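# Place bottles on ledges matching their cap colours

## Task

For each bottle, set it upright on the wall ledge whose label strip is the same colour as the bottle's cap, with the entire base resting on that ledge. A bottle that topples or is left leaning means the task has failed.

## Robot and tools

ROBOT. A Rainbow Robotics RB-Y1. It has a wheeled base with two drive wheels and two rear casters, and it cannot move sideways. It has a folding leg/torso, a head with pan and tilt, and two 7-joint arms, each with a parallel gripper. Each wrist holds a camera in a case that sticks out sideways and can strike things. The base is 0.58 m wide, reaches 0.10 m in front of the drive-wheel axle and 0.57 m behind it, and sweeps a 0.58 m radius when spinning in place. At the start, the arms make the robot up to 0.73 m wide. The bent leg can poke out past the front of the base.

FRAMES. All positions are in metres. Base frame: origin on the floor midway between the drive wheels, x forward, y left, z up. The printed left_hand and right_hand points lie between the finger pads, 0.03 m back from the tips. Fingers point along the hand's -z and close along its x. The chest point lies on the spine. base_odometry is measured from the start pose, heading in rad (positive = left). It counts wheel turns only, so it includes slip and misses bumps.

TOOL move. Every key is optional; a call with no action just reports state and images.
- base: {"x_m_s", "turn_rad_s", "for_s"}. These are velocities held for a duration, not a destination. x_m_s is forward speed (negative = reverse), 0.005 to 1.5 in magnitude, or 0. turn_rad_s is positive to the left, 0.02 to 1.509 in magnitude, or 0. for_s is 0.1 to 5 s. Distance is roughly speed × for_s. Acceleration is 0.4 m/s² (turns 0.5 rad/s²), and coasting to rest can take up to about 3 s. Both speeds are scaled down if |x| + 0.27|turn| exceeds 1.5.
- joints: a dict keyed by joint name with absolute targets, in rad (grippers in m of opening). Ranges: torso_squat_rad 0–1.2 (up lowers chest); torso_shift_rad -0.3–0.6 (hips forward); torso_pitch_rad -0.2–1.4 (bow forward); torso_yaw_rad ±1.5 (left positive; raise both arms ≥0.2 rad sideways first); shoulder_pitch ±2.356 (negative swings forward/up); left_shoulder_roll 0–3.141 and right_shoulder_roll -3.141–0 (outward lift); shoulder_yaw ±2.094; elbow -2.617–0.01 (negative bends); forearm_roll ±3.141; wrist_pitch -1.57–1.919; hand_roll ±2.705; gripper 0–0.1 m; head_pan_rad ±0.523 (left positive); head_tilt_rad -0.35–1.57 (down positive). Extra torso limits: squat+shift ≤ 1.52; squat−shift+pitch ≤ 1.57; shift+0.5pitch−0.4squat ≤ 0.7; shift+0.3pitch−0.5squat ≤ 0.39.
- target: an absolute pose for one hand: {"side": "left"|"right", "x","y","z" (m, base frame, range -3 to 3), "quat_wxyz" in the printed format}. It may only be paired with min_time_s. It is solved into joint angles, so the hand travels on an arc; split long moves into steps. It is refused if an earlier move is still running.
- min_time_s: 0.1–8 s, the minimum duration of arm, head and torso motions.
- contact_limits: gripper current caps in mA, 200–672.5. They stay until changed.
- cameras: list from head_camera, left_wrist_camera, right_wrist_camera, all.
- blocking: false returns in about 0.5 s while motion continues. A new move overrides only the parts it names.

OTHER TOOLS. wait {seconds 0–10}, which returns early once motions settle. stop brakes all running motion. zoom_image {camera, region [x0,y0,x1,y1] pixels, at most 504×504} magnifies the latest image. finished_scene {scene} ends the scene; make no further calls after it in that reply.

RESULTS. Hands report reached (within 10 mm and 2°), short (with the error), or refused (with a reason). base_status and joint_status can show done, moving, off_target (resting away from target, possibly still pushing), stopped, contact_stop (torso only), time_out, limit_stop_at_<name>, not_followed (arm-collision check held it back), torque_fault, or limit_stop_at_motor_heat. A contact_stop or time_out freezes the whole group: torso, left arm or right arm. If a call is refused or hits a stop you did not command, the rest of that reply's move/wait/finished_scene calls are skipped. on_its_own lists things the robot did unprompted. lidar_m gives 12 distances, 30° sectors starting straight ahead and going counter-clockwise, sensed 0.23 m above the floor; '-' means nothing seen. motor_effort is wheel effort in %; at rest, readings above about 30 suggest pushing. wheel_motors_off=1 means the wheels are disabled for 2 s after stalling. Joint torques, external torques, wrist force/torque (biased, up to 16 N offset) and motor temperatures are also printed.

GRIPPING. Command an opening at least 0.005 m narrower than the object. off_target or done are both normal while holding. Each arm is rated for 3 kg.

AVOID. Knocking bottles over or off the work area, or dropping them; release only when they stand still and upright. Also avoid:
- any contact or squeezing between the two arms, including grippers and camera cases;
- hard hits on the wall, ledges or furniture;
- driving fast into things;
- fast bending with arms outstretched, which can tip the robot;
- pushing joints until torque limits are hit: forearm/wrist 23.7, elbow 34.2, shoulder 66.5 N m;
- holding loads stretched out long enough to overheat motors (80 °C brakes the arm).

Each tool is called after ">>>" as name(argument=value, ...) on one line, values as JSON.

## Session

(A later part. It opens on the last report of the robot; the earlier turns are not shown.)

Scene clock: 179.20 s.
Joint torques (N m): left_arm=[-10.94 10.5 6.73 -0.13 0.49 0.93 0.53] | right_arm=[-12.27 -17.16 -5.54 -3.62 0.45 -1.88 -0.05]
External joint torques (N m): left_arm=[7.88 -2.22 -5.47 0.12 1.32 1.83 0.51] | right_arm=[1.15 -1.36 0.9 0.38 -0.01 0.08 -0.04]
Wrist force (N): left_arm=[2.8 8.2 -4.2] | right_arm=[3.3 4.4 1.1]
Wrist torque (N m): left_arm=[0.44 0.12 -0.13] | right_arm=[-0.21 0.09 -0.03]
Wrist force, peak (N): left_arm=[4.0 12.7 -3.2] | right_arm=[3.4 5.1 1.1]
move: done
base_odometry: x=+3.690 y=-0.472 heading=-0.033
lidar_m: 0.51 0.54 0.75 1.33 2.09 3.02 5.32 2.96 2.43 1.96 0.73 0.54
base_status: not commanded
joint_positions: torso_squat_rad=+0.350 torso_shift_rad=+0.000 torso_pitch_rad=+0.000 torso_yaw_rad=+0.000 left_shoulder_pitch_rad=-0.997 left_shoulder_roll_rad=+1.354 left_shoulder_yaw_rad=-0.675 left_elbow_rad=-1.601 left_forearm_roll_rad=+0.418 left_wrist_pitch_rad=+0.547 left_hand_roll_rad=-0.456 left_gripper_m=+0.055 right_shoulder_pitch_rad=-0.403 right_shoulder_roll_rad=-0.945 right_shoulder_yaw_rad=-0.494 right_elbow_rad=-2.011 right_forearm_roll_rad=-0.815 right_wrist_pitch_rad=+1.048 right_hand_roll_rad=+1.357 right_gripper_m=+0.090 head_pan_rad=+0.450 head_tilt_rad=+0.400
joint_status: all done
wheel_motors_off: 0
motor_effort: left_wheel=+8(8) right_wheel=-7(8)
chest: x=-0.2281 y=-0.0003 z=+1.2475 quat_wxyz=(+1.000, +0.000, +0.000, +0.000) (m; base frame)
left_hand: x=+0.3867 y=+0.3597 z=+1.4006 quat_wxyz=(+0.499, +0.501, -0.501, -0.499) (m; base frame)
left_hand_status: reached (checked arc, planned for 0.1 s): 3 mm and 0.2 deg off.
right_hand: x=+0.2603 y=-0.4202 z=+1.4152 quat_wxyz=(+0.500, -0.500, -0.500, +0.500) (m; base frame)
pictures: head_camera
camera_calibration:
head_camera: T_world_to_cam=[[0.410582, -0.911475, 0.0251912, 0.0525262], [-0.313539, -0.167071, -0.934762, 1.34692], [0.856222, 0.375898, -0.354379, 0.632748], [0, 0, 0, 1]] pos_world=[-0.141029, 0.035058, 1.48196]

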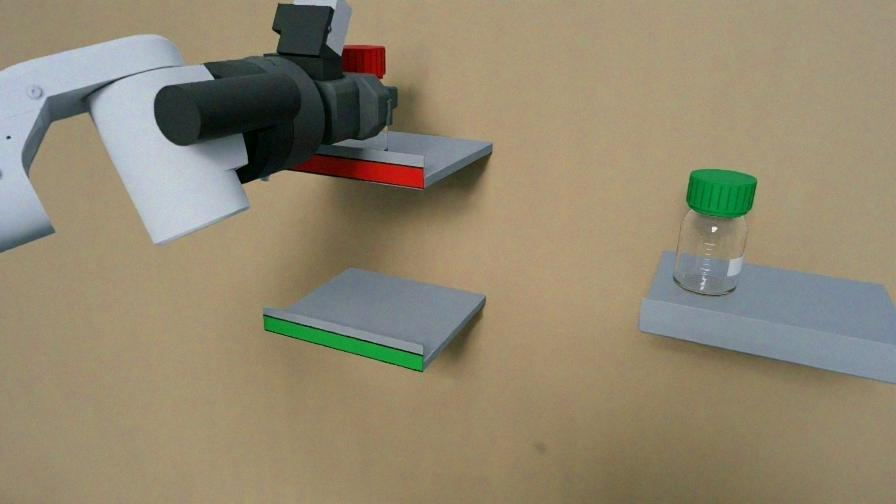

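>>> move(joints={"left_gripper_m": 0.085})

>>> move(target={"side": "left", "x": 0.26, "y": 0.36, "z": 1.405, "quat_wxyz": [0.5, 0.5, -0.5, -0.5]}, cameras=["head_camera", "left_wrist_camera"])

>>> move(target={"side": "left", "x": 0.23, "y": 0.18, "z": 1.34, "quat_wxyz": [0.5, 0.5, -0.5, -0.5]})

>>> move(target={"side": "left", "x": 0.26, "y": 0.02, "z": 1.305, "quat_wxyz": [0.5, 0.5, -0.5, -0.5]}, cameras=["left_wrist_camera"])

Scene clock: 180.67 s.
Joint torques (N m): left_arm=[-18.47 12.59 10 -0.09 -0.76 -0.8 0.4] | right_arm=[-12.32 -17.48 -5.75 -3.29 0.21 -1.99 0.19]
External joint torques (N m): left_arm=[0.36 -0.17 -2.2 0.18 0.08 0.1 0.39] | right_arm=[1.1 -1.68 0.7 0.71 -0.25 -0.03 0.19]
Wrist force (N): left_arm=[0.9 -5.1 1.1] | right_arm=[2.2 4.5 1.0]
Wrist torque (N m): left_arm=[0.18 0.11 -0.16] | right_arm=[-0.26 0.01 0.03]
Wrist force, peak (N): left_arm=[2.7 9.0 -3.9] | right_arm=[3.6 5.2 0.7]
move: done
base_odometry: x=+3.690 y=-0.472 heading=-0.033
lidar_m: 0.51 0.54 0.75 1.32 2.09 3.02 5.33 2.96 2.42 1.96 0.74 0.54
base_status: not commanded
joint_positions: torso_squat_rad=+0.350 torso_shift_rad=+0.000 torso_pitch_rad=+0.000 torso_yaw_rad=+0.000 left_shoulder_pitch_rad=-0.995 left_shoulder_roll_rad=+1.354 left_shoulder_yaw_rad=-0.675 left_elbow_rad=-1.601 left_forearm_roll_rad=+0.418 left_wrist_pitch_rad=+0.548 left_hand_roll_rad=-0.456 left_gripper_m=+0.085 right_shoulder_pitch_rad=-0.403 right_shoulder_roll_rad=-0.945 right_shoulder_yaw_rad=-0.494 right_elbow_rad=-2.011 right_forearm_roll_rad=-0.815 right_wrist_pitch_rad=+1.048 right_hand_roll_rad=+1.357 right_gripper_m=+0.090 head_pan_rad=+0.450 head_tilt_rad=+0.400
joint_status: all done
wheel_motors_off: 0
motor_effort: left_wheel=+8(8) right_wheel=-7(7)
chest: x=-0.2281 y=-0.0003 z=+1.2475 quat_wxyz=(+1.000, +0.000, +0.000, +0.000) (m; base frame)
left_hand: x=+0.3868 y=+0.3600 z=+1.3989 quat_wxyz=(+0.500, +0.500, -0.500, -0.500) (m; base frame)
right_hand: x=+0.2604 y=-0.4201 z=+1.4152 quat_wxyz=(+0.500, -0.500, -0.500, +0.500) (m; base frame)
pictures: none

Scene clock: 181.87 s.
Joint torques (N m): left_arm=[-11.07 13.77 12.02 3.56 -0.92 0.45 -0.04] | right_arm=[-12.04 -16.67 -5.64 -3.74 0.3 -2.16 0.22]
External joint torques (N m): left_arm=[-0.17 1.1 1 -0.36 0.13 0.03 -0.06] | right_arm=[1.38 -0.87 0.81 0.26 -0.16 -0.2 0.23]
Wrist force (N): left_arm=[1.0 -5.0 1.3] | right_arm=[2.9 4.5 1.4]
Wrist torque (N m): left_arm=[0.18 0.13 -0.15] | right_arm=[-0.24 0.05 0.01]
Wrist force, peak (N): left_arm=[0.7 -5.7 1.7] | right_arm=[3.3 5.5 1.8]
move: done
base_odometry: x=+3.690 y=-0.472 heading=-0.033
lidar_m: 0.51 0.54 0.75 1.33 2.09 3.03 5.32 2.96 2.43 1.95 0.73 0.54
base_status: not commanded
joint_positions: torso_squat_rad=+0.350 torso_shift_rad=+0.000 torso_pitch_rad=+0.000 torso_yaw_rad=+0.000 left_shoulder_pitch_rad=-0.715 left_shoulder_roll_rad=+1.929 left_shoulder_yaw_rad=-0.619 left_elbow_rad=-2.172 left_forearm_roll_rad=+0.183 left_wrist_pitch_rad=+0.601 left_hand_roll_rad=+0.205 left_gripper_m=+0.085 right_shoulder_pitch_rad=-0.403 right_shoulder_roll_rad=-0.945 right_shoulder_yaw_rad=-0.494 right_elbow_rad=-2.011 right_forearm_roll_rad=-0.815 right_wrist_pitch_rad=+1.048 right_hand_roll_rad=+1.357 right_gripper_m=+0.090 head_pan_rad=+0.450 head_tilt_rad=+0.400
joint_status: all done
wheel_motors_off: 0
motor_effort: left_wheel=+8(8) right_wheel=-6(8)
chest: x=-0.2281 y=-0.0002 z=+1.2475 quat_wxyz=(+1.000, +0.000, +0.000, +0.000) (m; base frame)
left_hand: x=+0.2599 y=+0.3598 z=+1.4050 quat_wxyz=(+0.502, +0.499, -0.498, -0.502) (m; base frame)
left_hand_status: reached (checked arc, planned for 0.9 s): 0 mm and 0.4 deg off.
right_hand: x=+0.2604 y=-0.4200 z=+1.4152 quat_wxyz=(+0.500, -0.500, -0.500, +0.500) (m; base frame)
pictures: head_camera, left_wrist_camera
camera_calibration:
head_camera: T_world_to_cam=[[0.410631, -0.91145, 0.0253245, 0.0524262], [-0.31356, -0.167238, -0.934725, 1.34688], [0.85619, 0.375887, -0.354467, 0.632837], [0, 0, 0, 1]] pos_world=[-0.141029, 0.0351583, 1.48196]
left_wrist_camera: T_world_to_cam=[[-0.0347436, -0.999378, -0.00597836, 0.375939], [-0.472865, 0.0217087, -0.880868, 1.37996], [0.88045, -0.0277776, -0.473325, 0.520409], [0, 0, 0, 1]] pos_world=[0.207403, 0.360204, 1.46414]

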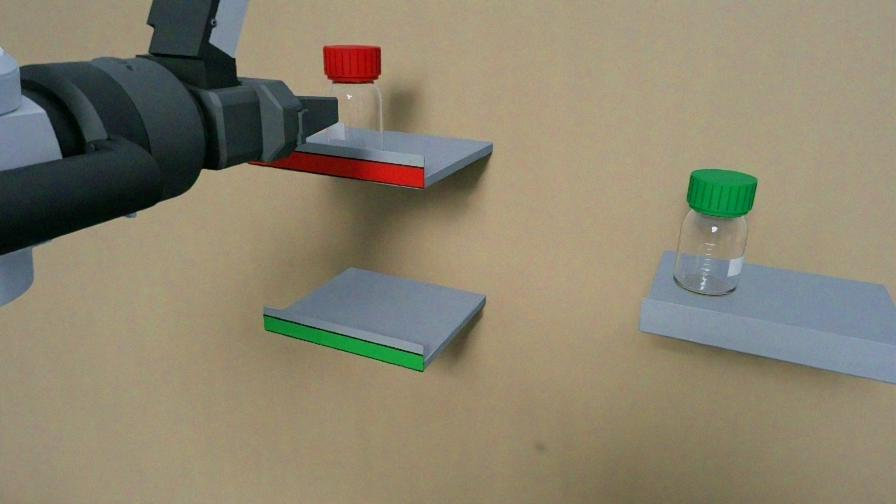

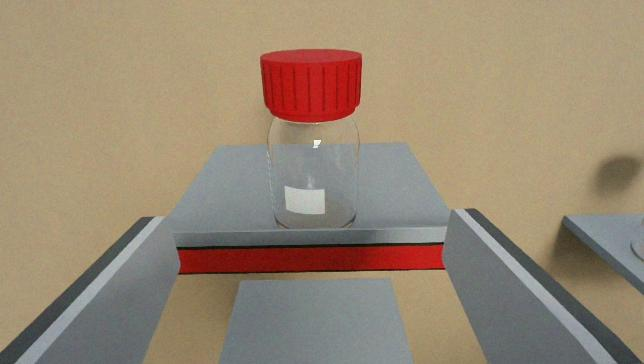

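Scene clock: 183.37 s.
Joint torques (N m): left_arm=[-15.06 9.1 8.44 -0.08 -1.91 -0.59 0.43] | right_arm=[-12.28 -16.84 -5.62 -3.63 0.17 -1.78 0.21]
External joint torques (N m): left_arm=[-0.41 1.45 -1.33 0.36 0.09 -0.25 0.42] | right_arm=[1.14 -1.03 0.83 0.37 -0.29 0.19 0.22]
Wrist force (N): left_arm=[1.0 -5.1 1.2] | right_arm=[2.8 4.8 0.5]
Wrist torque (N m): left_arm=[0.19 0.14 -0.03] | right_arm=[-0.27 0.05 -0.02]
Wrist force, peak (N): left_arm=[1.6 -5.9 1.1] | right_arm=[3.3 5.2 1.7]
move: done
base_odometry: x=+3.690 y=-0.472 heading=-0.033
lidar_m: 0.51 0.54 0.75 1.33 2.09 3.02 5.33 2.96 2.42 1.97 0.74 0.54
base_status: not commanded
joint_positions: torso_squat_rad=+0.350 torso_shift_rad=+0.000 torso_pitch_rad=+0.000 torso_yaw_rad=+0.000 left_shoulder_pitch_rad=-0.946 left_shoulder_roll_rad=+1.168 left_shoulder_yaw_rad=-0.761 left_elbow_rad=-2.486 left_forearm_roll_rad=+0.027 left_wrist_pitch_rad=+1.499 left_hand_roll_rad=-0.169 left_gripper_m=+0.085 right_shoulder_pitch_rad=-0.403 right_shoulder_roll_rad=-0.945 right_shoulder_yaw_rad=-0.494 right_elbow_rad=-2.011 right_forearm_roll_rad=-0.815 right_wrist_pitch_rad=+1.048 right_hand_roll_rad=+1.357 right_gripper_m=+0.090 head_pan_rad=+0.450 head_tilt_rad=+0.400
joint_status: all done
wheel_motors_off: 0
motor_effort: left_wheel=+8(8) right_wheel=-7(8)
chest: x=-0.2280 y=-0.0002 z=+1.2475 quat_wxyz=(+1.000, +0.000, +0.000, +0.000) (m; base frame)
left_hand: x=+0.2297 y=+0.1798 z=+1.3402 quat_wxyz=(+0.499, +0.499, -0.501, -0.501) (m; base frame)
left_hand_status: reached (checked arc, planned for 1.0 s): 0 mm and 0.2 deg off.
right_hand: x=+0.2605 y=-0.4200 z=+1.4152 quat_wxyz=(+0.500, -0.500, -0.500, +0.500) (m; base frame)
pictures: none

Scene clock: 184.80 s.
Joint torques (N m): left_arm=[-18.66 6.13 9.44 -2.06 -1.78 -0.43 0.07] | right_arm=[-12.08 -16.76 -5.77 -3.68 0.42 -1.82 0]
External joint torques (N m): left_arm=[-0.23 1.72 -0.95 0.43 0.21 0.04 0.06] | right_arm=[1.34 -0.96 0.68 0.32 -0.03 0.14 0]
Wrist force (N): left_arm=[1.1 -4.9 1.3] | right_arm=[3.1 4.7 0.9]
Wrist torque (N m): left_arm=[0.17 0.12 -0.04] | right_arm=[-0.28 0.05 -0.01]
Wrist force, peak (N): left_arm=[1.6 -5.8 1.1] | right_arm=[3.3 5.7 1.0]
move: done
base_odometry: x=+3.690 y=-0.472 heading=-0.033
lidar_m: 0.51 0.54 0.75 1.33 2.09 3.02 5.32 2.96 2.43 1.96 0.74 0.53
base_status: not commanded
joint_positions: torso_squat_rad=+0.350 torso_shift_rad=+0.000 torso_pitch_rad=+0.000 torso_yaw_rad=+0.000 left_shoulder_pitch_rad=-1.190 left_shoulder_roll_rad=+0.535 left_shoulder_yaw_rad=-1.031 left_elbow_rad=-2.068 left_forearm_roll_rad=-0.235 left_wrist_pitch_rad=+1.709 left_hand_roll_rad=-0.229 left_gripper_m=+0.085 right_shoulder_pitch_rad=-0.403 right_shoulder_roll_rad=-0.945 right_shoulder_yaw_rad=-0.494 right_elbow_rad=-2.011 right_forearm_roll_rad=-0.815 right_wrist_pitch_rad=+1.048 right_hand_roll_rad=+1.357 right_gripper_m=+0.090 head_pan_rad=+0.450 head_tilt_rad=+0.400
joint_status: all done
wheel_motors_off: 0
motor_effort: left_wheel=+9(9) right_wheel=-6(7)
chest: x=-0.2281 y=-0.0002 z=+1.2475 quat_wxyz=(+1.000, +0.000, +0.000, +0.000) (m; base frame)
left_hand: x=+0.2592 y=+0.0202 z=+1.3053 quat_wxyz=(+0.500, +0.500, -0.500, -0.500) (m; base frame)
left_hand_status: reached (checked arc, planned for 0.9 s): 1 mm and 0.1 deg off.
right_hand: x=+0.2604 y=-0.4200 z=+1.4152 quat_wxyz=(+0.500, -0.500, -0.500, +0.500) (m; base frame)
pictures: left_wrist_camera
camera_calibration:
left_wrist_camera: T_world_to_cam=[[-0.0372771, -0.999292, -0.00510902, 0.0354383], [-0.466564, 0.0219251, -0.884216, 1.30187], [0.883702, -0.0305773, -0.467051, 0.45546], [0, 0, 0, 1]] pos_world=[0.206238, 0.0207962, 1.36404]

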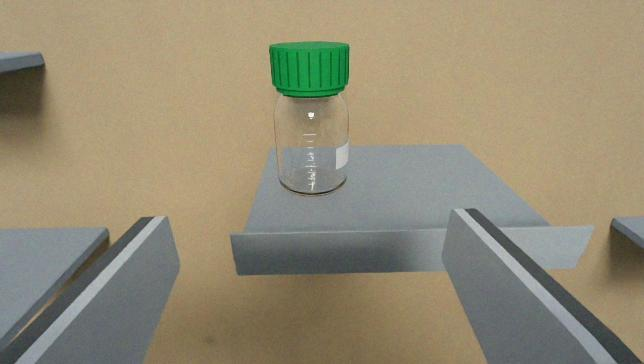

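>>> move(target={"side": "left", "x": 0.34, "y": 0.021, "z": 1.298, "quat_wxyz": [0.5, 0.5, -0.5, -0.5]}, cameras=["left_wrist_camera"])

>>> move(target={"side": "left", "x": 0.435, "y": 0.021, "z": 1.299, "quat_wxyz": [0.5, 0.5, -0.5, -0.5]}, cameras=["left_wrist_camera"])

>>> move(joints={"left_gripper_m": 0.04})

Scene clock: 186.57 s.
Joint torques (N m): left_arm=[-22.36 5.6 10.77 -2.64 -1.87 -0.27 0.34] | right_arm=[-12.44 -16.92 -5.41 -3.66 0.3 -1.78 0.13]
External joint torques (N m): left_arm=[-1.17 0.01 -0.15 0.06 0.09 0.07 0.33] | right_arm=[0.98 -1.12 1.04 0.34 -0.16 0.18 0.14]
Wrist force (N): left_arm=[1.0 -5.0 1.2] | right_arm=[3.1 5.3 1.1]
Wrist torque (N m): left_arm=[0.17 0.13 -0.15] | right_arm=[-0.32 0.10 -0.05]
Wrist force, peak (N): left_arm=[1.5 -6.7 1.2] | right_arm=[3.2 5.5 1.3]
move: done
base_odometry: x=+3.690 y=-0.472 heading=-0.033
lidar_m: 0.52 0.53 0.75 1.33 2.09 3.03 5.32 2.96 2.42 1.96 0.74 0.53
base_status: not commanded
joint_positions: torso_squat_rad=+0.350 torso_shift_rad=+0.000 torso_pitch_rad=+0.000 torso_yaw_rad=+0.000 left_shoulder_pitch_rad=-1.229 left_shoulder_roll_rad=+0.522 left_shoulder_yaw_rad=-1.021 left_elbow_rad=-1.731 left_forearm_roll_rad=-0.205 left_wrist_pitch_rad=+1.409 left_hand_roll_rad=-0.170 left_gripper_m=+0.085 right_shoulder_pitch_rad=-0.403 right_shoulder_roll_rad=-0.945 right_shoulder_yaw_rad=-0.494 right_elbow_rad=-2.011 right_forearm_roll_rad=-0.815 right_wrist_pitch_rad=+1.048 right_hand_roll_rad=+1.357 right_gripper_m=+0.090 head_pan_rad=+0.450 head_tilt_rad=+0.400
joint_status: all done
wheel_motors_off: 0
motor_effort: left_wheel=+8(8) right_wheel=-6(8)
chest: x=-0.2280 y=-0.0002 z=+1.2475 quat_wxyz=(+1.000, +0.000, +0.000, +0.000) (m; base frame)
left_hand: x=+0.3397 y=+0.0212 z=+1.2982 quat_wxyz=(+0.500, +0.500, -0.500, -0.500) (m; base frame)
left_hand_status: reached (checked arc, planned for 0.7 s): 0 mm and 0.0 deg off.
right_hand: x=+0.2605 y=-0.4200 z=+1.4152 quat_wxyz=(+0.500, -0.500, -0.500, +0.500) (m; base frame)
pictures: left_wrist_camera
camera_calibration:
left_wrist_camera: T_world_to_cam=[[-0.0360705, -0.999336, -0.00517128, 0.0391431], [-0.466605, 0.0214174, -0.884206, 1.33314], [0.88373, -0.0294808, -0.467068, 0.381028], [0, 0, 0, 1]] pos_world=[0.286737, 0.0217977, 1.35694]

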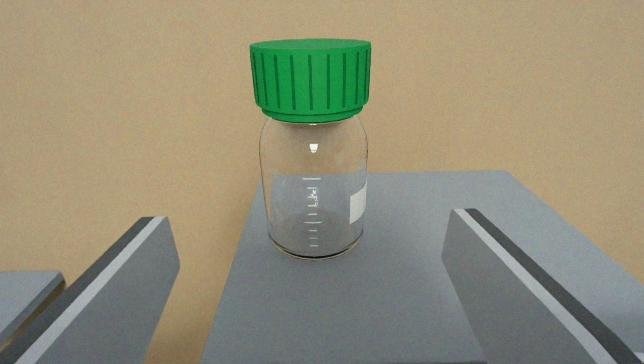

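Scene clock: 188.47 s.
Joint torques (N m): left_arm=[-25.17 7.91 10.28 -2.05 -1.48 -0.13 0.36] | right_arm=[-12.09 -17.36 -5.72 -3.74 0.39 -1.82 0.1]
External joint torques (N m): left_arm=[-0.58 0.54 0.82 0.71 0.19 0.1 0.35] | right_arm=[1.33 -1.55 0.73 0.26 -0.06 0.14 0.11]
Wrist force (N): left_arm=[1.2 -4.8 1.4] | right_arm=[2.7 4.9 0.8]
Wrist torque (N m): left_arm=[0.16 0.16 -0.18] | right_arm=[-0.26 0.09 0.00]
Wrist force, peak (N): left_arm=[1.7 -5.8 1.7] | right_arm=[3.3 5.5 0.7]
move: done
base_odometry: x=+3.690 y=-0.472 heading=-0.033
lidar_m: 0.52 0.54 0.75 1.32 2.09 3.01 5.32 2.97 2.42 1.97 0.74 0.54
base_status: not commanded
joint_positions: torso_squat_rad=+0.350 torso_shift_rad=+0.000 torso_pitch_rad=+0.000 torso_yaw_rad=+0.000 left_shoulder_pitch_rad=-1.350 left_shoulder_roll_rad=+0.402 left_shoulder_yaw_rad=-1.016 left_elbow_rad=-1.183 left_forearm_roll_rad=-0.187 left_wrist_pitch_rad=+1.028 left_hand_roll_rad=-0.115 left_gripper_m=+0.085 right_shoulder_pitch_rad=-0.403 right_shoulder_roll_rad=-0.945 right_shoulder_yaw_rad=-0.494 right_elbow_rad=-2.011 right_forearm_roll_rad=-0.815 right_wrist_pitch_rad=+1.048 right_hand_roll_rad=+1.357 right_gripper_m=+0.090 head_pan_rad=+0.450 head_tilt_rad=+0.400
joint_status: all done
wheel_motors_off: 0
motor_effort: left_wheel=+8(8) right_wheel=-7(8)
chest: x=-0.2280 y=-0.0002 z=+1.2475 quat_wxyz=(+1.000, +0.000, +0.000, +0.000) (m; base frame)
left_hand: x=+0.4345 y=+0.0211 z=+1.2993 quat_wxyz=(+0.500, +0.500, -0.500, -0.500) (m; base frame)
left_hand_status: reached (checked arc, planned for 0.9 s): 1 mm and 0.0 deg off.
right_hand: x=+0.2604 y=-0.4200 z=+1.4152 quat_wxyz=(+0.500, -0.500, -0.500, +0.500) (m; base frame)
pictures: left_wrist_camera
camera_calibration:
left_wrist_camera: T_world_to_cam=[[-0.0365186, -0.999318, -0.00539194, 0.0428429], [-0.466464, 0.0218174, -0.884271, 1.37843], [0.883786, -0.0297772, -0.466943, 0.297485], [0, 0, 0, 1]] pos_world=[0.381638, 0.0215983, 1.35804]

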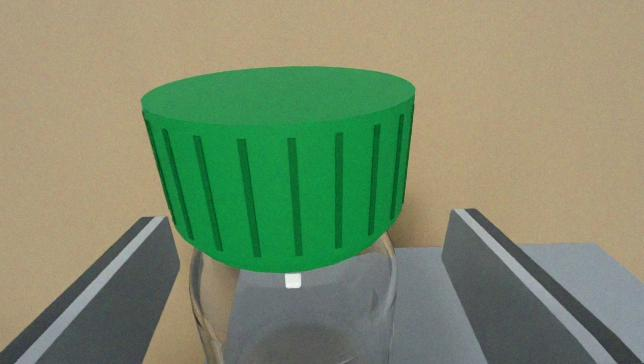

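Scene clock: 189.47 s.
Joint torques (N m): left_arm=[-25.25 7.86 10.17 -2.32 -1.6 -0.28 0.39] | right_arm=[-12.51 -17.37 -5.52 -3.75 0.32 -1.86 0.1]
External joint torques (N m): left_arm=[-0.66 0.49 0.71 0.43 0.07 -0.05 0.38] | right_arm=[0.91 -1.57 0.93 0.25 -0.14 0.11 0.11]
Wrist force (N): left_arm=[0.9 -4.1 0.3] | right_arm=[3.0 4.9 0.3]
Wrist torque (N m): left_arm=[0.21 0.11 -0.16] | right_arm=[-0.25 0.05 -0.03]
Wrist force, peak (N): left_arm=[1.0 -5.4 1.1] | right_arm=[2.6 5.4 1.3]
move: off_target
base_odometry: x=+3.690 y=-0.472 heading=-0.033
lidar_m: 0.51 0.53 0.74 1.33 2.09 3.02 5.32 2.96 2.42 1.96 0.74 0.54
base_status: not commanded
joint_positions: torso_squat_rad=+0.350 torso_shift_rad=+0.000 torso_pitch_rad=+0.000 torso_yaw_rad=+0.000 left_shoulder_pitch_rad=-1.350 left_shoulder_roll_rad=+0.402 left_shoulder_yaw_rad=-1.016 left_elbow_rad=-1.183 left_forearm_roll_rad=-0.187 left_wrist_pitch_rad=+1.028 left_hand_roll_rad=-0.115 left_gripper_m=+0.055 right_shoulder_pitch_rad=-0.403 right_shoulder_roll_rad=-0.945 right_shoulder_yaw_rad=-0.494 right_elbow_rad=-2.011 right_forearm_roll_rad=-0.815 right_wrist_pitch_rad=+1.048 right_hand_roll_rad=+1.357 right_gripper_m=+0.090 head_pan_rad=+0.450 head_tilt_rad=+0.400
joint_status: left_gripper_m off_target (ended at +0.055, target +0.040)
wheel_motors_off: 0
motor_effort: left_wheel=+8(8) right_wheel=-7(8)
chest: x=-0.2280 y=-0.0002 z=+1.2475 quat_wxyz=(+1.000, +0.000, +0.000, +0.000) (m; base frame)
left_hand: x=+0.4345 y=+0.0211 z=+1.2993 quat_wxyz=(+0.500, +0.500, -0.500, -0.500) (m; base frame)
right_hand: x=+0.2604 y=-0.4200 z=+1.4152 quat_wxyz=(+0.500, -0.500, -0.500, +0.500) (m; base frame)
pictures: none

>>> move(target={"side": "left", "x": 0.433, "y": 0.021, "z": 1.338, "quat_wxyz": [0.5, 0.5, -0.5, -0.5]})

>>> move(target={"side": "left", "x": 0.25, "y": 0.05, "z": 1.33, "quat_wxyz": [0.5, 0.5, -0.5, -0.5]})

>>> move(target={"side": "left", "x": 0.22, "y": 0.20, "z": 1.28, "quat_wxyz": [0.5, 0.5, -0.5, -0.5]})

>>> move(target={"side": "left", "x": 0.26, "y": 0.355, "z": 1.235, "quat_wxyz": [0.5, 0.5, -0.5, -0.5]}, cameras=["head_camera", "left_wrist_camera"])

Scene clock: 191.93 s.
Joint torques (N m): left_arm=[-25.96 9.02 9.61 -2.86 -1.93 -0.44 0.43] | right_arm=[-11.58 -16.99 -5.64 -3.63 0.44 -2.04 0.14]
External joint torques (N m): left_arm=[-1.33 1.14 0.06 -0.4 -0.25 -0.05 0.42] | right_arm=[1.84 -1.19 0.81 0.37 -0.02 -0.08 0.15]
Wrist force (N): left_arm=[0.9 -6.8 1.2] | right_arm=[2.7 4.8 0.6]
Wrist torque (N m): left_arm=[0.18 0.11 -0.05] | right_arm=[-0.27 0.06 -0.04]
Wrist force, peak (N): left_arm=[1.1 -8.4 0.9] | right_arm=[3.6 5.5 0.8]
move: done
base_odometry: x=+3.690 y=-0.472 heading=-0.033
lidar_m: 0.51 0.54 0.75 1.32 2.09 3.03 5.32 2.97 2.42 1.96 0.74 0.54
base_status: not commanded
joint_positions: torso_squat_rad=+0.350 torso_shift_rad=+0.000 torso_pitch_rad=+0.000 torso_yaw_rad=+0.000 left_shoulder_pitch_rad=-1.414 left_shoulder_roll_rad=+0.426 left_shoulder_yaw_rad=-0.978 left_elbow_rad=-1.200 left_forearm_roll_rad=-0.101 left_wrist_pitch_rad=+1.051 left_hand_roll_rad=-0.193 left_gripper_m=+0.055 right_shoulder_pitch_rad=-0.403 right_shoulder_roll_rad=-0.945 right_shoulder_yaw_rad=-0.494 right_elbow_rad=-2.011 right_forearm_roll_rad=-0.815 right_wrist_pitch_rad=+1.048 right_hand_roll_rad=+1.357 right_gripper_m=+0.090 head_pan_rad=+0.450 head_tilt_rad=+0.400
joint_status: all done
wheel_motors_off: 0
motor_effort: left_wheel=+8(8) right_wheel=-7(8)
chest: x=-0.2280 y=-0.0002 z=+1.2475 quat_wxyz=(+1.000, +0.000, +0.000, +0.000) (m; base frame)
left_hand: x=+0.4330 y=+0.0210 z=+1.3381 quat_wxyz=(+0.500, +0.500, -0.500, -0.500) (m; base frame)
left_hand_status: reached (checked arc, planned for 0.3 s): 0 mm and 0.0 deg off.
right_hand: x=+0.2605 y=-0.4200 z=+1.4152 quat_wxyz=(+0.500, -0.500, -0.500, +0.500) (m; base frame)
pictures: none

Scene clock: 193.73 s.
Joint torques (N m): left_arm=[-19.99 6.44 9.67 -1.95 -2.3 -0.87 -0.01] | right_arm=[-12.47 -16.74 -5.75 -3.85 0.33 -1.94 0.08]
External joint torques (N m): left_arm=[-1.98 1.33 -0.64 -0.34 -0.33 -0.4 -0.02] | right_arm=[0.95 -0.93 0.7 0.15 -0.13 0.02 0.09]
Wrist force (N): left_arm=[1.0 -6.4 1.1] | right_arm=[2.6 4.8 1.1]
Wrist torque (N m): left_arm=[0.14 0.13 -0.04] | right_arm=[-0.27 0.05 -0.01]
Wrist force, peak (N): left_arm=[1.2 -7.9 0.6] | right_arm=[3.1 5.6 1.1]
move: done
base_odometry: x=+3.690 y=-0.472 heading=-0.033
lidar_m: 0.51 0.54 0.76 1.33 2.09 3.02 5.32 2.96 2.42 1.96 0.74 0.54
base_status: not commanded
joint_positions: torso_squat_rad=+0.350 torso_shift_rad=+0.000 torso_pitch_rad=+0.000 torso_yaw_rad=+0.000 left_shoulder_pitch_rad=-1.213 left_shoulder_roll_rad=+0.654 left_shoulder_yaw_rad=-0.983 left_elbow_rad=-2.186 left_forearm_roll_rad=-0.137 left_wrist_pitch_rad=+1.739 left_hand_roll_rad=-0.237 left_gripper_m=+0.055 right_shoulder_pitch_rad=-0.403 right_shoulder_roll_rad=-0.945 right_shoulder_yaw_rad=-0.494 right_elbow_rad=-2.011 right_forearm_roll_rad=-0.815 right_wrist_pitch_rad=+1.048 right_hand_roll_rad=+1.357 right_gripper_m=+0.090 head_pan_rad=+0.450 head_tilt_rad=+0.400
joint_status: all done
wheel_motors_off: 0
motor_effort: left_wheel=+8(8) right_wheel=-6(8)
chest: x=-0.2280 y=-0.0002 z=+1.2475 quat_wxyz=(+1.000, +0.000, +0.000, +0.000) (m; base frame)
left_hand: x=+0.2501 y=+0.0501 z=+1.3300 quat_wxyz=(+0.500, +0.500, -0.500, -0.500) (m; base frame)
left_hand_status: reached (checked arc, planned for 1.1 s): 0 mm and 0.0 deg off.
right_hand: x=+0.2605 y=-0.4200 z=+1.4152 quat_wxyz=(+0.500, -0.500, -0.500, +0.500) (m; base frame)
pictures: none

Scene clock: 195.17 s.
Joint torques (N m): left_arm=[-15.41 8.53 11.56 -2.51 -2.29 0.17 0.03] | right_arm=[-11.77 -17.17 -5.76 -3.64 0.49 -1.77 0.17]
External joint torques (N m): left_arm=[-1.89 0.23 1.92 -0.46 -0.29 0.17 0.02] | right_arm=[1.65 -1.36 0.69 0.36 0.03 0.19 0.18]
Wrist force (N): left_arm=[0.8 -6.6 0.9] | right_arm=[2.8 4.8 1.6]
Wrist torque (N m): left_arm=[0.15 0.12 -0.17] | right_arm=[-0.29 0.02 -0.04]
Wrist force, peak (N): left_arm=[0.5 -7.7 1.8] | right_arm=[3.2 5.6 0.8]
move: done
base_odometry: x=+3.690 y=-0.472 heading=-0.033
lidar_m: 0.51 0.54 0.74 1.32 2.09 3.02 5.32 2.97 2.42 1.96 0.73 0.54
base_status: not commanded
joint_positions: torso_squat_rad=+0.350 torso_shift_rad=+0.000 torso_pitch_rad=+0.000 torso_yaw_rad=+0.000 left_shoulder_pitch_rad=-0.823 left_shoulder_roll_rad=+1.251 left_shoulder_yaw_rad=-0.947 left_elbow_rad=-2.517 left_forearm_roll_rad=-0.216 left_wrist_pitch_rad=+1.437 left_hand_roll_rad=-0.003 left_gripper_m=+0.055 right_shoulder_pitch_rad=-0.403 right_shoulder_roll_rad=-0.945 right_shoulder_yaw_rad=-0.494 right_elbow_rad=-2.011 right_forearm_roll_rad=-0.815 right_wrist_pitch_rad=+1.048 right_hand_roll_rad=+1.357 right_gripper_m=+0.090 head_pan_rad=+0.450 head_tilt_rad=+0.400
joint_status: all done
wheel_motors_off: 0
motor_effort: left_wheel=+8(8) right_wheel=-6(7)
chest: x=-0.2280 y=-0.0002 z=+1.2475 quat_wxyz=(+1.000, +0.000, +0.000, +0.000) (m; base frame)
left_hand: x=+0.2196 y=+0.1998 z=+1.2796 quat_wxyz=(+0.501, +0.501, -0.498, -0.501) (m; base frame)
left_hand_status: reached (checked arc, planned for 0.9 s): 1 mm and 0.3 deg off.
right_hand: x=+0.2605 y=-0.4200 z=+1.4152 quat_wxyz=(+0.500, -0.500, -0.500, +0.500) (m; base frame)
pictures: none

Scene clock: 196.23 s.
Joint torques (N m): left_arm=[-14.28 14.62 13 -1.08 -1.24 1.56 -0.15] | right_arm=[-12.32 -17.5 -5.61 -3.34 0.5 -1.86 0.13]
External joint torques (N m): left_arm=[-2.15 0.58 2.07 -0.58 -0.02 0.44 -0.17] | right_arm=[1.09 -1.7 0.84 0.66 0.04 0.11 0.14]
Wrist force (N): left_arm=[0.7 -6.7 0.9] | right_arm=[3.3 4.3 1.3]
Wrist torque (N m): left_arm=[0.18 0.10 -0.15] | right_arm=[-0.22 0.11 0.03]
Wrist force, peak (N): left_arm=[-1.1 -8.1 0.9] | right_arm=[3.2 5.3 0.6]
move: done
base_odometry: x=+3.690 y=-0.472 heading=-0.033
lidar_m: 0.52 0.54 0.75 1.32 2.09 3.02 5.32 2.96 2.42 1.96 0.74 0.54
base_status: not commanded
joint_positions: torso_squat_rad=+0.350 torso_shift_rad=+0.000 torso_pitch_rad=+0.000 torso_yaw_rad=+0.000 left_shoulder_pitch_rad=-0.522 left_shoulder_roll_rad=+1.641 left_shoulder_yaw_rad=-0.926 left_elbow_rad=-2.164 left_forearm_roll_rad=-0.578 left_wrist_pitch_rad=+0.832 left_hand_roll_rad=+0.582 left_gripper_m=+0.055 right_shoulder_pitch_rad=-0.403 right_shoulder_roll_rad=-0.945 right_shoulder_yaw_rad=-0.494 right_elbow_rad=-2.011 right_forearm_roll_rad=-0.815 right_wrist_pitch_rad=+1.048 right_hand_roll_rad=+1.357 right_gripper_m=+0.090 head_pan_rad=+0.450 head_tilt_rad=+0.400
joint_status: all done
wheel_motors_off: 0
motor_effort: left_wheel=+8(8) right_wheel=-6(7)
chest: x=-0.2280 y=-0.0002 z=+1.2475 quat_wxyz=(+1.000, +0.000, +0.000, +0.000) (m; base frame)
left_hand: x=+0.2599 y=+0.3552 z=+1.2347 quat_wxyz=(+0.500, +0.500, -0.499, -0.500) (m; base frame)
left_hand_status: reached (checked arc, planned for 0.7 s): 0 mm and 0.1 deg off.
right_hand: x=+0.2605 y=-0.4200 z=+1.4152 quat_wxyz=(+0.500, -0.500, -0.500, +0.500) (m; base frame)
pictures: head_camera, left_wrist_camera
camera_calibration:
head_camera: T_world_to_cam=[[0.410684, -0.911425, 0.0253558, 0.052439], [-0.313647, -0.167331, -0.93468, 1.34676], [0.856133, 0.375905, -0.354586, 0.632845], [0, 0, 0, 1]] pos_world=[-0.140929, 0.0352584, 1.48186]
left_wrist_camera: T_world_to_cam=[[-0.0353676, -0.999359, -0.00549081, 0.369897], [-0.467885, 0.021413, -0.88353, 1.23213], [0.883081, -0.0286793, -0.468342, 0.433197], [0, 0, 0, 1]] pos_world=[0.20703, 0.3557, 1.29354]

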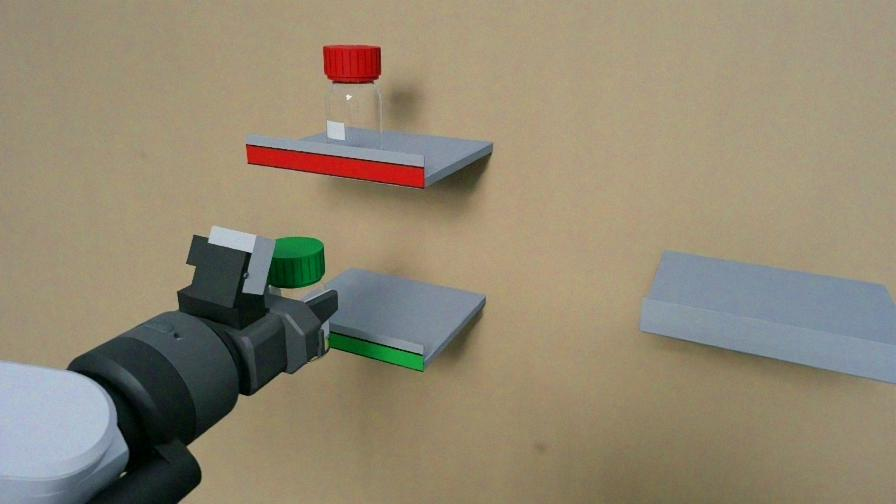

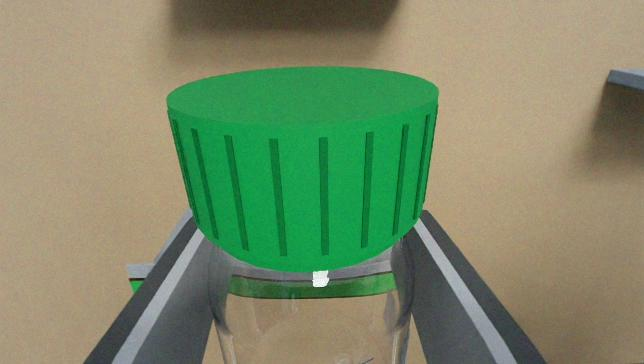

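>>> move(target={"side": "left", "x": 0.384, "y": 0.36, "z": 1.240, "quat_wxyz": [0.5, 0.5, -0.5, -0.5]}, cameras=["head_camera"])

>>> move(target={"side": "left", "x": 0.384, "y": 0.36, "z": 1.214, "quat_wxyz": [0.5, 0.5, -0.5, -0.5]})

>>> move(target={"side": "left", "x": 0.384, "y": 0.36, "z": 1.210, "quat_wxyz": [0.5, 0.5, -0.5, -0.5]})

>>> move(target={"side": "left", "x": 0.384, "y": 0.36, "z": 1.207, "quat_wxyz": [0.5, 0.5, -0.5, -0.5]})

Scene clock: 200.43 s.
Joint torques (N m): left_arm=[-19.55 15.99 14.01 -0.64 -1.1 0.97 0.33] | right_arm=[-12.17 -17.1 -5.78 -3.77 0.42 -1.81 0.25]
External joint torques (N m): left_arm=[-0.99 2.12 1.73 0.41 -0.21 0.28 0.32] | right_arm=[1.25 -1.29 0.67 0.23 -0.04 0.16 0.26]
Wrist force (N): left_arm=[1.0 -6.9 1.1] | right_arm=[3.3 4.4 0.8]
Wrist torque (N m): left_arm=[0.19 0.13 -0.03] | right_arm=[-0.22 0.04 -0.04]
Wrist force, peak (N): left_arm=[0.4 -7.9 1.0] | right_arm=[3.1 6.0 0.9]
move: done
base_odometry: x=+3.690 y=-0.472 heading=-0.033
lidar_m: 0.52 0.54 0.75 1.32 2.09 3.02 5.33 2.97 2.42 1.97 0.73 0.54
base_status: not commanded
joint_positions: torso_squat_rad=+0.350 torso_shift_rad=+0.000 torso_pitch_rad=+0.000 torso_yaw_rad=+0.000 left_shoulder_pitch_rad=-0.789 left_shoulder_roll_rad=+1.273 left_shoulder_yaw_rad=-0.913 left_elbow_rad=-1.601 left_forearm_roll_rad=-0.436 left_wrist_pitch_rad=+0.525 left_hand_roll_rad=+0.346 left_gripper_m=+0.055 right_shoulder_pitch_rad=-0.403 right_shoulder_roll_rad=-0.945 right_shoulder_yaw_rad=-0.494 right_elbow_rad=-2.011 right_forearm_roll_rad=-0.815 right_wrist_pitch_rad=+1.048 right_hand_roll_rad=+1.357 right_gripper_m=+0.090 head_pan_rad=+0.450 head_tilt_rad=+0.400
joint_status: all done
wheel_motors_off: 0
motor_effort: left_wheel=+8(8) right_wheel=-6(7)
chest: x=-0.2280 y=-0.0002 z=+1.2475 quat_wxyz=(+1.000, +0.000, +0.000, +0.000) (m; base frame)
left_hand: x=+0.3835 y=+0.3597 z=+1.2400 quat_wxyz=(+0.500, +0.500, -0.500, -0.500) (m; base frame)
left_hand_status: reached (checked arc, planned for 0.9 s): 1 mm and 0.0 deg off.
right_hand: x=+0.2605 y=-0.4200 z=+1.4152 quat_wxyz=(+0.500, -0.500, -0.500, +0.500) (m; base frame)
pictures: head_camera
camera_calibration:
head_camera: T_world_to_cam=[[0.41062, -0.911456, 0.0252855, 0.0525352], [-0.313656, -0.167236, -0.934693, 1.34677], [0.85616, 0.375873, -0.354554, 0.632803], [0, 0, 0, 1]] pos_world=[-0.140929, 0.0352583, 1.48186]

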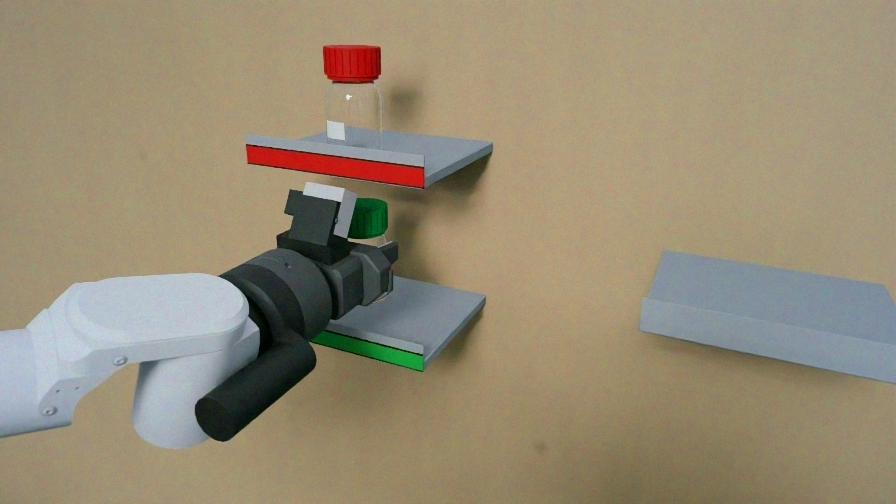

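Scene clock: 201.07 s.
Joint torques (N m): left_arm=[-21.09 15.71 14.63 -1.35 -1 0.88 0.23] | right_arm=[-12.51 -17.24 -5.92 -3.86 0.57 -1.83 0.1]
External joint torques (N m): left_arm=[-2.48 1.7 2.58 0.25 -0.14 0.09 0.22] | right_arm=[0.9 -1.43 0.53 0.14 0.11 0.14 0.11]
Wrist force (N): left_arm=[0.9 -6.4 0.8] | right_arm=[2.2 4.4 0.3]
Wrist torque (N m): left_arm=[0.13 0.09 -0.15] | right_arm=[-0.22 -0.08 0.01]
Wrist force, peak (N): left_arm=[1.6 -8.5 1.1] | right_arm=[2.9 5.1 1.4]
move: done
base_odometry: x=+3.690 y=-0.472 heading=-0.033
lidar_m: 0.52 0.54 0.74 1.33 2.09 3.02 5.32 2.97 2.42 1.96 0.73 0.54
base_status: not commanded
joint_positions: torso_squat_rad=+0.350 torso_shift_rad=+0.000 torso_pitch_rad=+0.000 torso_yaw_rad=+0.000 left_shoulder_pitch_rad=-0.732 left_shoulder_roll_rad=+1.219 left_shoulder_yaw_rad=-0.892 left_elbow_rad=-1.561 left_forearm_roll_rad=-0.545 left_wrist_pitch_rad=+0.518 left_hand_roll_rad=+0.402 left_gripper_m=+0.055 right_shoulder_pitch_rad=-0.403 right_shoulder_roll_rad=-0.945 right_shoulder_yaw_rad=-0.494 right_elbow_rad=-2.011 right_forearm_roll_rad=-0.815 right_wrist_pitch_rad=+1.048 right_hand_roll_rad=+1.357 right_gripper_m=+0.090 head_pan_rad=+0.450 head_tilt_rad=+0.400
joint_status: all done
wheel_motors_off: 0
motor_effort: left_wheel=+8(8) right_wheel=-6(7)
chest: x=-0.2280 y=-0.0002 z=+1.2475 quat_wxyz=(+1.000, +0.000, +0.000, +0.000) (m; base frame)
left_hand: x=+0.3839 y=+0.3600 z=+1.2136 quat_wxyz=(+0.500, +0.500, -0.499, -0.500) (m; base frame)
left_hand_status: reached (checked arc, planned for 0.3 s): 0 mm and 0.1 deg off.
right_hand: x=+0.2605 y=-0.4200 z=+1.4152 quat_wxyz=(+0.500, -0.500, -0.500, +0.500) (m; base frame)
pictures: none

Scene clock: 201.60 s.
Joint torques (N m): left_arm=[-20.47 14.91 13.62 -1.48 -0.93 0.96 0.34] | right_arm=[-12.11 -17.22 -5.33 -3.71 0.26 -1.8 0.15]
External joint torques (N m): left_arm=[-1.88 0.88 1.6 0.21 -0.07 0.15 0.32] | right_arm=[1.31 -1.41 1.12 0.28 -0.19 0.16 0.16]
Wrist force (N): left_arm=[0.9 -6.5 1.0] | right_arm=[2.9 4.6 0.6]
Wrist torque (N m): left_arm=[0.13 0.09 -0.16] | right_arm=[-0.23 0.03 -0.05]
Wrist force, peak (N): left_arm=[0.9 -7.4 1.3] | right_arm=[3.5 4.9 0.7]
move: done
base_odometry: x=+3.690 y=-0.472 heading=-0.033
lidar_m: 0.51 0.54 0.75 1.32 2.09 3.02 5.32 2.96 2.42 1.95 0.73 0.54
base_status: not commanded
joint_positions: torso_squat_rad=+0.350 torso_shift_rad=+0.000 torso_pitch_rad=+0.000 torso_yaw_rad=+0.000 left_shoulder_pitch_rad=-0.724 left_shoulder_roll_rad=+1.211 left_shoulder_yaw_rad=-0.888 left_elbow_rad=-1.554 left_forearm_roll_rad=-0.563 left_wrist_pitch_rad=+0.516 left_hand_roll_rad=+0.412 left_gripper_m=+0.055 right_shoulder_pitch_rad=-0.403 right_shoulder_roll_rad=-0.945 right_shoulder_yaw_rad=-0.494 right_elbow_rad=-2.011 right_forearm_roll_rad=-0.815 right_wrist_pitch_rad=+1.048 right_hand_roll_rad=+1.357 right_gripper_m=+0.090 head_pan_rad=+0.450 head_tilt_rad=+0.400
joint_status: all done
wheel_motors_off: 0
motor_effort: left_wheel=+8(8) right_wheel=-6(7)
chest: x=-0.2280 y=-0.0002 z=+1.2475 quat_wxyz=(+1.000, +0.000, +0.000, +0.000) (m; base frame)
left_hand: x=+0.3839 y=+0.3600 z=+1.2099 quat_wxyz=(+0.500, +0.500, -0.500, -0.500) (m; base frame)
left_hand_status: reached (checked arc, planned for 0.1 s): 0 mm and 0.0 deg off.
right_hand: x=+0.2605 y=-0.4200 z=+1.4152 quat_wxyz=(+0.500, -0.500, -0.500, +0.500) (m; base frame)
pictures: none

Scene clock: 202.13 s.
Joint torques (N m): left_arm=[-20.19 14.86 13.44 -1.64 -1.04 0.91 0.45] | right_arm=[-11.83 -16.92 -5.63 -3.62 0.46 -1.96 0.13]
External joint torques (N m): left_arm=[-1.59 0.82 1.46 0.12 -0.19 0.08 0.43] | right_arm=[1.58 -1.11 0.82 0.37 0 0 0.14]
Wrist force (N): left_arm=[1.2 -6.3 0.9] | right_arm=[2.4 5.0 1.5]
Wrist torque (N m): left_arm=[0.14 0.13 -0.16] | right_arm=[-0.32 -0.03 -0.02]
Wrist force, peak (N): left_arm=[0.4 -8.5 0.9] | right_arm=[3.2 5.0 1.1]
move: done
base_odometry: x=+3.690 y=-0.472 heading=-0.033
lidar_m: 0.52 0.54 0.74 1.33 2.09 3.02 5.33 2.96 2.42 1.96 0.74 0.53
base_status: not commanded
joint_positions: torso_squat_rad=+0.350 torso_shift_rad=+0.000 torso_pitch_rad=+0.000 torso_yaw_rad=+0.000 left_shoulder_pitch_rad=-0.717 left_shoulder_roll_rad=+1.204 left_shoulder_yaw_rad=-0.885 left_elbow_rad=-1.549 left_forearm_roll_rad=-0.577 left_wrist_pitch_rad=+0.515 left_hand_roll_rad=+0.418 left_gripper_m=+0.055 right_shoulder_pitch_rad=-0.403 right_shoulder_roll_rad=-0.945 right_shoulder_yaw_rad=-0.494 right_elbow_rad=-2.011 right_forearm_roll_rad=-0.815 right_wrist_pitch_rad=+1.048 right_hand_roll_rad=+1.357 right_gripper_m=+0.090 head_pan_rad=+0.450 head_tilt_rad=+0.400
joint_status: all done
wheel_motors_off: 0
motor_effort: left_wheel=+8(8) right_wheel=-6(7)
chest: x=-0.2280 y=-0.0002 z=+1.2475 quat_wxyz=(+1.000, +0.000, +0.000, +0.000) (m; base frame)
left_hand: x=+0.3839 y=+0.3600 z=+1.2069 quat_wxyz=(+0.500, +0.500, -0.500, -0.500) (m; base frame)
left_hand_status: reached (checked arc, planned for 0.1 s): 0 mm and 0.0 deg off.
right_hand: x=+0.2605 y=-0.4200 z=+1.4152 quat_wxyz=(+0.500, -0.500, -0.500, +0.500) (m; base frame)
pictures: none

>>> move(target={"side": "left", "x": 0.384, "y": 0.36, "z": 1.204, "quat_wxyz": [0.5, 0.5, -0.5, -0.5]})

>>> move(target={"side": "left", "x": 0.384, "y": 0.36, "z": 1.2015, "quat_wxyz": [0.5, 0.5, -0.5, -0.5]})

Scene clock: 202.90 s.
Joint torques (N m): left_arm=[-18.09 14.58 12.05 -1.22 -0.65 0.48 0.35] | right_arm=[-12.02 -16.94 -5.95 -3.7 0.31 -1.77 0.05]
External joint torques (N m): left_arm=[0.51 0.54 0.09 0.6 0.2 -0.36 0.33] | right_arm=[1.4 -1.14 0.5 0.3 -0.14 0.19 0.05]
Wrist force (N): left_arm=[0.9 -2.5 2.2] | right_arm=[2.7 5.1 0.4]
Wrist torque (N m): left_arm=[0.26 0.13 -0.22] | right_arm=[-0.32 0.06 -0.06]
Wrist force, peak (N): left_arm=[1.0 -6.7 0.9] | right_arm=[3.8 4.8 1.2]
move: done
base_odometry: x=+3.690 y=-0.472 heading=-0.033
lidar_m: 0.51 0.54 0.75 1.32 2.09 3.02 5.32 2.96 2.43 1.96 0.74 0.54
base_status: not commanded
joint_positions: torso_squat_rad=+0.350 torso_shift_rad=+0.000 torso_pitch_rad=+0.000 torso_yaw_rad=+0.000 left_shoulder_pitch_rad=-0.711 left_shoulder_roll_rad=+1.197 left_shoulder_yaw_rad=-0.881 left_elbow_rad=-1.544 left_forearm_roll_rad=-0.590 left_wrist_pitch_rad=+0.514 left_hand_roll_rad=+0.425 left_gripper_m=+0.055 right_shoulder_pitch_rad=-0.403 right_shoulder_roll_rad=-0.945 right_shoulder_yaw_rad=-0.494 right_elbow_rad=-2.011 right_forearm_roll_rad=-0.815 right_wrist_pitch_rad=+1.048 right_hand_roll_rad=+1.357 right_gripper_m=+0.090 head_pan_rad=+0.450 head_tilt_rad=+0.400
joint_status: all done
wheel_motors_off: 0
motor_effort: left_wheel=+8(8) right_wheel=-7(7)
chest: x=-0.2280 y=-0.0002 z=+1.2475 quat_wxyz=(+1.000, +0.000, +0.000, +0.000) (m; base frame)
left_hand: x=+0.3840 y=+0.3600 z=+1.2046 quat_wxyz=(+0.500, +0.500, -0.500, -0.500) (m; base frame)
left_hand_status: reached (checked arc, planned for 0.1 s): 1 mm and 0.0 deg off.
right_hand: x=+0.2605 y=-0.4200 z=+1.4152 quat_wxyz=(+0.500, -0.500, -0.500, +0.500) (m; base frame)
pictures: none

Scene clock: 203.47 s.
Joint torques (N m): left_arm=[-13.24 11.9 7.82 -0.77 0.24 -0.39 0.52] | right_arm=[-12.34 -17.26 -5.36 -3.86 0.32 -2.16 0.13]
External joint torques (N m): left_arm=[5.38 -2.15 -4.11 1.1 1.09 -1.24 0.51] | right_arm=[1.08 -1.45 1.08 0.13 -0.14 -0.2 0.14]
Wrist force (N): left_arm=[1.2 5.8 5.6] | right_arm=[2.8 4.9 0.7]
Wrist torque (N m): left_arm=[0.34 0.12 -0.26] | right_arm=[-0.30 0.02 -0.02]
Wrist force, peak (N): left_arm=[0.5 11.5 7.3] | right_arm=[3.3 5.1 0.4]
move: done
base_odometry: x=+3.690 y=-0.472 heading=-0.033
lidar_m: 0.52 0.54 0.75 1.33 2.09 3.03 5.32 2.97 2.41 1.96 0.74 0.54
base_status: not commanded
joint_positions: torso_squat_rad=+0.350 torso_shift_rad=+0.000 torso_pitch_rad=+0.000 torso_yaw_rad=+0.000 left_shoulder_pitch_rad=-0.707 left_shoulder_roll_rad=+1.192 left_shoulder_yaw_rad=-0.878 left_elbow_rad=-1.539 left_forearm_roll_rad=-0.602 left_wrist_pitch_rad=+0.513 left_hand_roll_rad=+0.431 left_gripper_m=+0.055 right_shoulder_pitch_rad=-0.403 right_shoulder_roll_rad=-0.945 right_shoulder_yaw_rad=-0.494 right_elbow_rad=-2.011 right_forearm_roll_rad=-0.815 right_wrist_pitch_rad=+1.048 right_hand_roll_rad=+1.357 right_gripper_m=+0.090 head_pan_rad=+0.450 head_tilt_rad=+0.400
joint_status: all done
wheel_motors_off: 0
motor_effort: left_wheel=+8(8) right_wheel=-6(7)
chest: x=-0.2282 y=-0.0002 z=+1.2475 quat_wxyz=(+1.000, +0.000, +0.000, +0.000) (m; base frame)
left_hand: x=+0.3841 y=+0.3600 z=+1.2035 quat_wxyz=(+0.499, +0.501, -0.501, -0.499) (m; base frame)
left_hand_status: reached (checked arc, planned for 0.1 s): 2 mm and 0.2 deg off.
right_hand: x=+0.2602 y=-0.4201 z=+1.4153 quat_wxyz=(+0.500, -0.500, -0.500, +0.500) (m; base frame)
pictures: none

>>> move(joints={"left_gripper_m": 0.085})

>>> move(target={"side": "left", "x": 0.26, "y": 0.36, "z": 1.210, "quat_wxyz": [0.5, 0.5, -0.5, -0.5]}, cameras=["head_camera", "left_wrist_camera", "right_wrist_camera"])

Scene clock: 204.60 s.
Joint torques (N m): left_arm=[-17.98 13.89 9.7 -1.1 -0.61 0.48 0.41] | right_arm=[-12.48 -17.17 -5.79 -3.55 0.36 -1.86 0.2]
External joint torques (N m): left_arm=[0.62 -0.16 -2.23 0.78 0.23 -0.37 0.4] | right_arm=[0.94 -1.37 0.65 0.45 -0.1 0.11 0.21]
Wrist force (N): left_arm=[0.8 -5.1 0.9] | right_arm=[2.5 4.5 0.2]
Wrist torque (N m): left_arm=[0.19 0.09 -0.16] | right_arm=[-0.26 0.00 -0.05]
Wrist force, peak (N): left_arm=[1.1 6.3 6.0] | right_arm=[3.7 5.2 1.4]
move: done
base_odometry: x=+3.690 y=-0.472 heading=-0.033
lidar_m: 0.51 0.54 0.74 1.33 2.08 3.03 5.32 2.96 2.43 1.96 0.73 0.54
base_status: not commanded
joint_positions: torso_squat_rad=+0.350 torso_shift_rad=+0.000 torso_pitch_rad=+0.000 torso_yaw_rad=+0.000 left_shoulder_pitch_rad=-0.706 left_shoulder_roll_rad=+1.192 left_shoulder_yaw_rad=-0.878 left_elbow_rad=-1.539 left_forearm_roll_rad=-0.602 left_wrist_pitch_rad=+0.513 left_hand_roll_rad=+0.431 left_gripper_m=+0.085 right_shoulder_pitch_rad=-0.403 right_shoulder_roll_rad=-0.945 right_shoulder_yaw_rad=-0.494 right_elbow_rad=-2.011 right_forearm_roll_rad=-0.815 right_wrist_pitch_rad=+1.048 right_hand_roll_rad=+1.357 right_gripper_m=+0.090 head_pan_rad=+0.450 head_tilt_rad=+0.400
joint_status: all done
wheel_motors_off: 0
motor_effort: left_wheel=+8(8) right_wheel=-6(7)
chest: x=-0.2281 y=-0.0002 z=+1.2475 quat_wxyz=(+1.000, +0.000, +0.000, +0.000) (m; base frame)
left_hand: x=+0.3840 y=+0.3601 z=+1.2024 quat_wxyz=(+0.500, +0.500, -0.500, -0.500) (m; base frame)
right_hand: x=+0.2603 y=-0.4201 z=+1.4152 quat_wxyz=(+0.500, -0.500, -0.500, +0.500) (m; base frame)
pictures: none

Scene clock: 205.80 s.
Joint torques (N m): left_arm=[-13.08 15 11.93 -1.77 -1.13 0.86 0.4] | right_arm=[-12.08 -16.85 -5.87 -3.7 0.27 -1.73 0.16]
External joint torques (N m): left_arm=[-0.99 0.5 0.94 -0.51 0.07 -0.27 0.39] | right_arm=[1.34 -1.05 0.58 0.29 -0.19 0.23 0.17]
Wrist force (N): left_arm=[0.9 -5.3 0.9] | right_arm=[2.9 4.7 0.3]
Wrist torque (N m): left_arm=[0.22 0.13 -0.15] | right_arm=[-0.27 0.02 -0.04]
Wrist force, peak (N): left_arm=[0.6 -5.8 1.7] | right_arm=[3.7 5.4 0.5]
move: done
base_odometry: x=+3.690 y=-0.472 heading=-0.033
lidar_m: 0.52 0.54 0.76 1.33 2.09 3.03 5.32 2.97 2.43 1.96 0.73 0.54
base_status: not commanded
joint_positions: torso_squat_rad=+0.350 torso_shift_rad=+0.000 torso_pitch_rad=+0.000 torso_yaw_rad=+0.000 left_shoulder_pitch_rad=-0.397 left_shoulder_roll_rad=+1.568 left_shoulder_yaw_rad=-0.847 left_elbow_rad=-2.113 left_forearm_roll_rad=-0.668 left_wrist_pitch_rad=+0.812 left_hand_roll_rad=+0.588 left_gripper_m=+0.085 right_shoulder_pitch_rad=-0.403 right_shoulder_roll_rad=-0.945 right_shoulder_yaw_rad=-0.494 right_elbow_rad=-2.011 right_forearm_roll_rad=-0.815 right_wrist_pitch_rad=+1.048 right_hand_roll_rad=+1.357 right_gripper_m=+0.090 head_pan_rad=+0.450 head_tilt_rad=+0.400
joint_status: all done
wheel_motors_off: 0
motor_effort: left_wheel=+8(8) right_wheel=-6(7)
chest: x=-0.2281 y=-0.0002 z=+1.2475 quat_wxyz=(+1.000, +0.000, +0.000, +0.000) (m; base frame)
left_hand: x=+0.2604 y=+0.3600 z=+1.2099 quat_wxyz=(+0.500, +0.500, -0.500, -0.500) (m; base frame)
left_hand_status: reached (checked arc, planned for 0.9 s): 0 mm and 0.0 deg off.
right_hand: x=+0.2604 y=-0.4200 z=+1.4152 quat_wxyz=(+0.500, -0.500, -0.500, +0.500) (m; base frame)
pictures: head_camera, left_wrist_camera, right_wrist_camera
camera_calibration:
head_camera: T_world_to_cam=[[0.410631, -0.91145, 0.0253245, 0.0524763], [-0.31356, -0.167238, -0.934725, 1.34693], [0.85619, 0.375887, -0.354467, 0.632714], [0, 0, 0, 1]] pos_world=[-0.140929, 0.0352583, 1.48196]
left_wrist_camera: T_world_to_cam=[[-0.0358531, -0.999343, -0.00537152, 0.374518], [-0.467279, 0.0215151, -0.883848, 1.21059], [0.883383, -0.0291787, -0.467743, 0.420632], [0, 0, 0, 1]] pos_world=[0.207533, 0.360499, 1.26874]
right_wrist_camera: T_world_to_cam=[[-0.0169254, -0.998507, 0.051935, -0.493303], [-0.496532, -0.0366911, -0.867243, 1.36826], [0.867853, -0.0404658, -0.49517, 0.529961], [0, 0, 0, 1]] pos_world=[0.211109, -0.420918, 1.47466]

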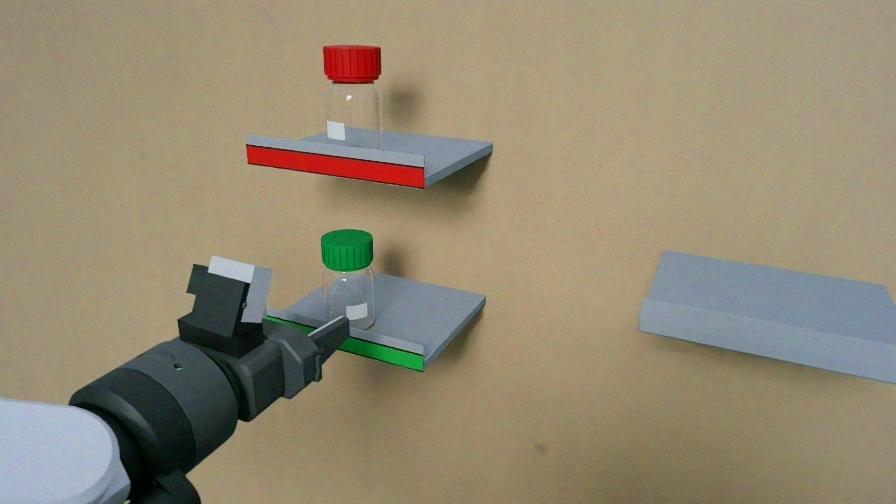

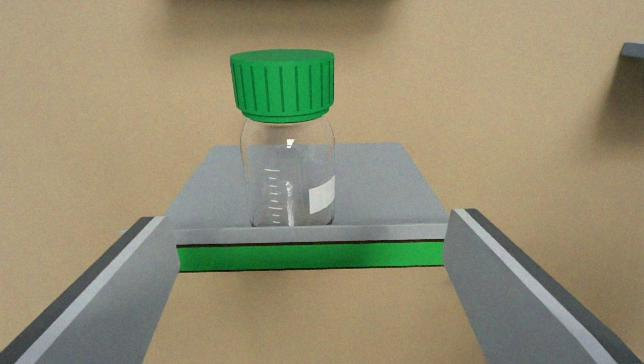

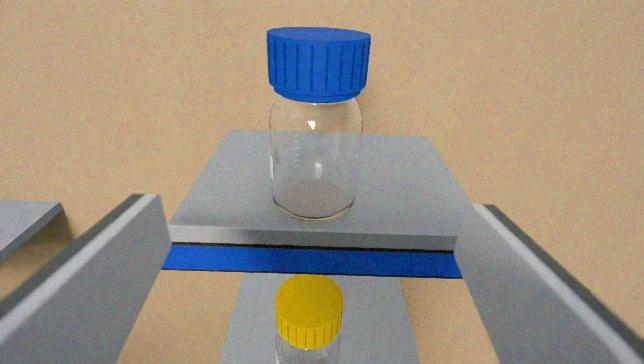

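>>> zoom_image(camera="left_wrist_camera", region=[160, 130, 460, 290])

>>> zoom_image(camera="head_camera", region=[230, 30, 510, 390])

Scaled by 1.680 from the camera's 644x364 image, which has a finer 1265x715 frame.

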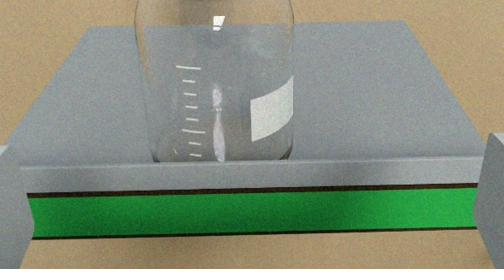

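Scaled by 1.400 from the camera's 896x504 image, which has a finer 1280x720 frame.

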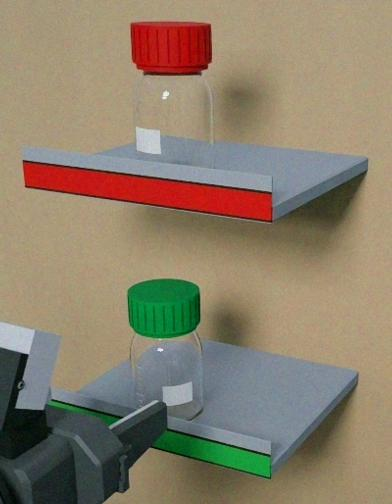

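>>> finished_scene(scene=1)

The scene is finished: the task was done.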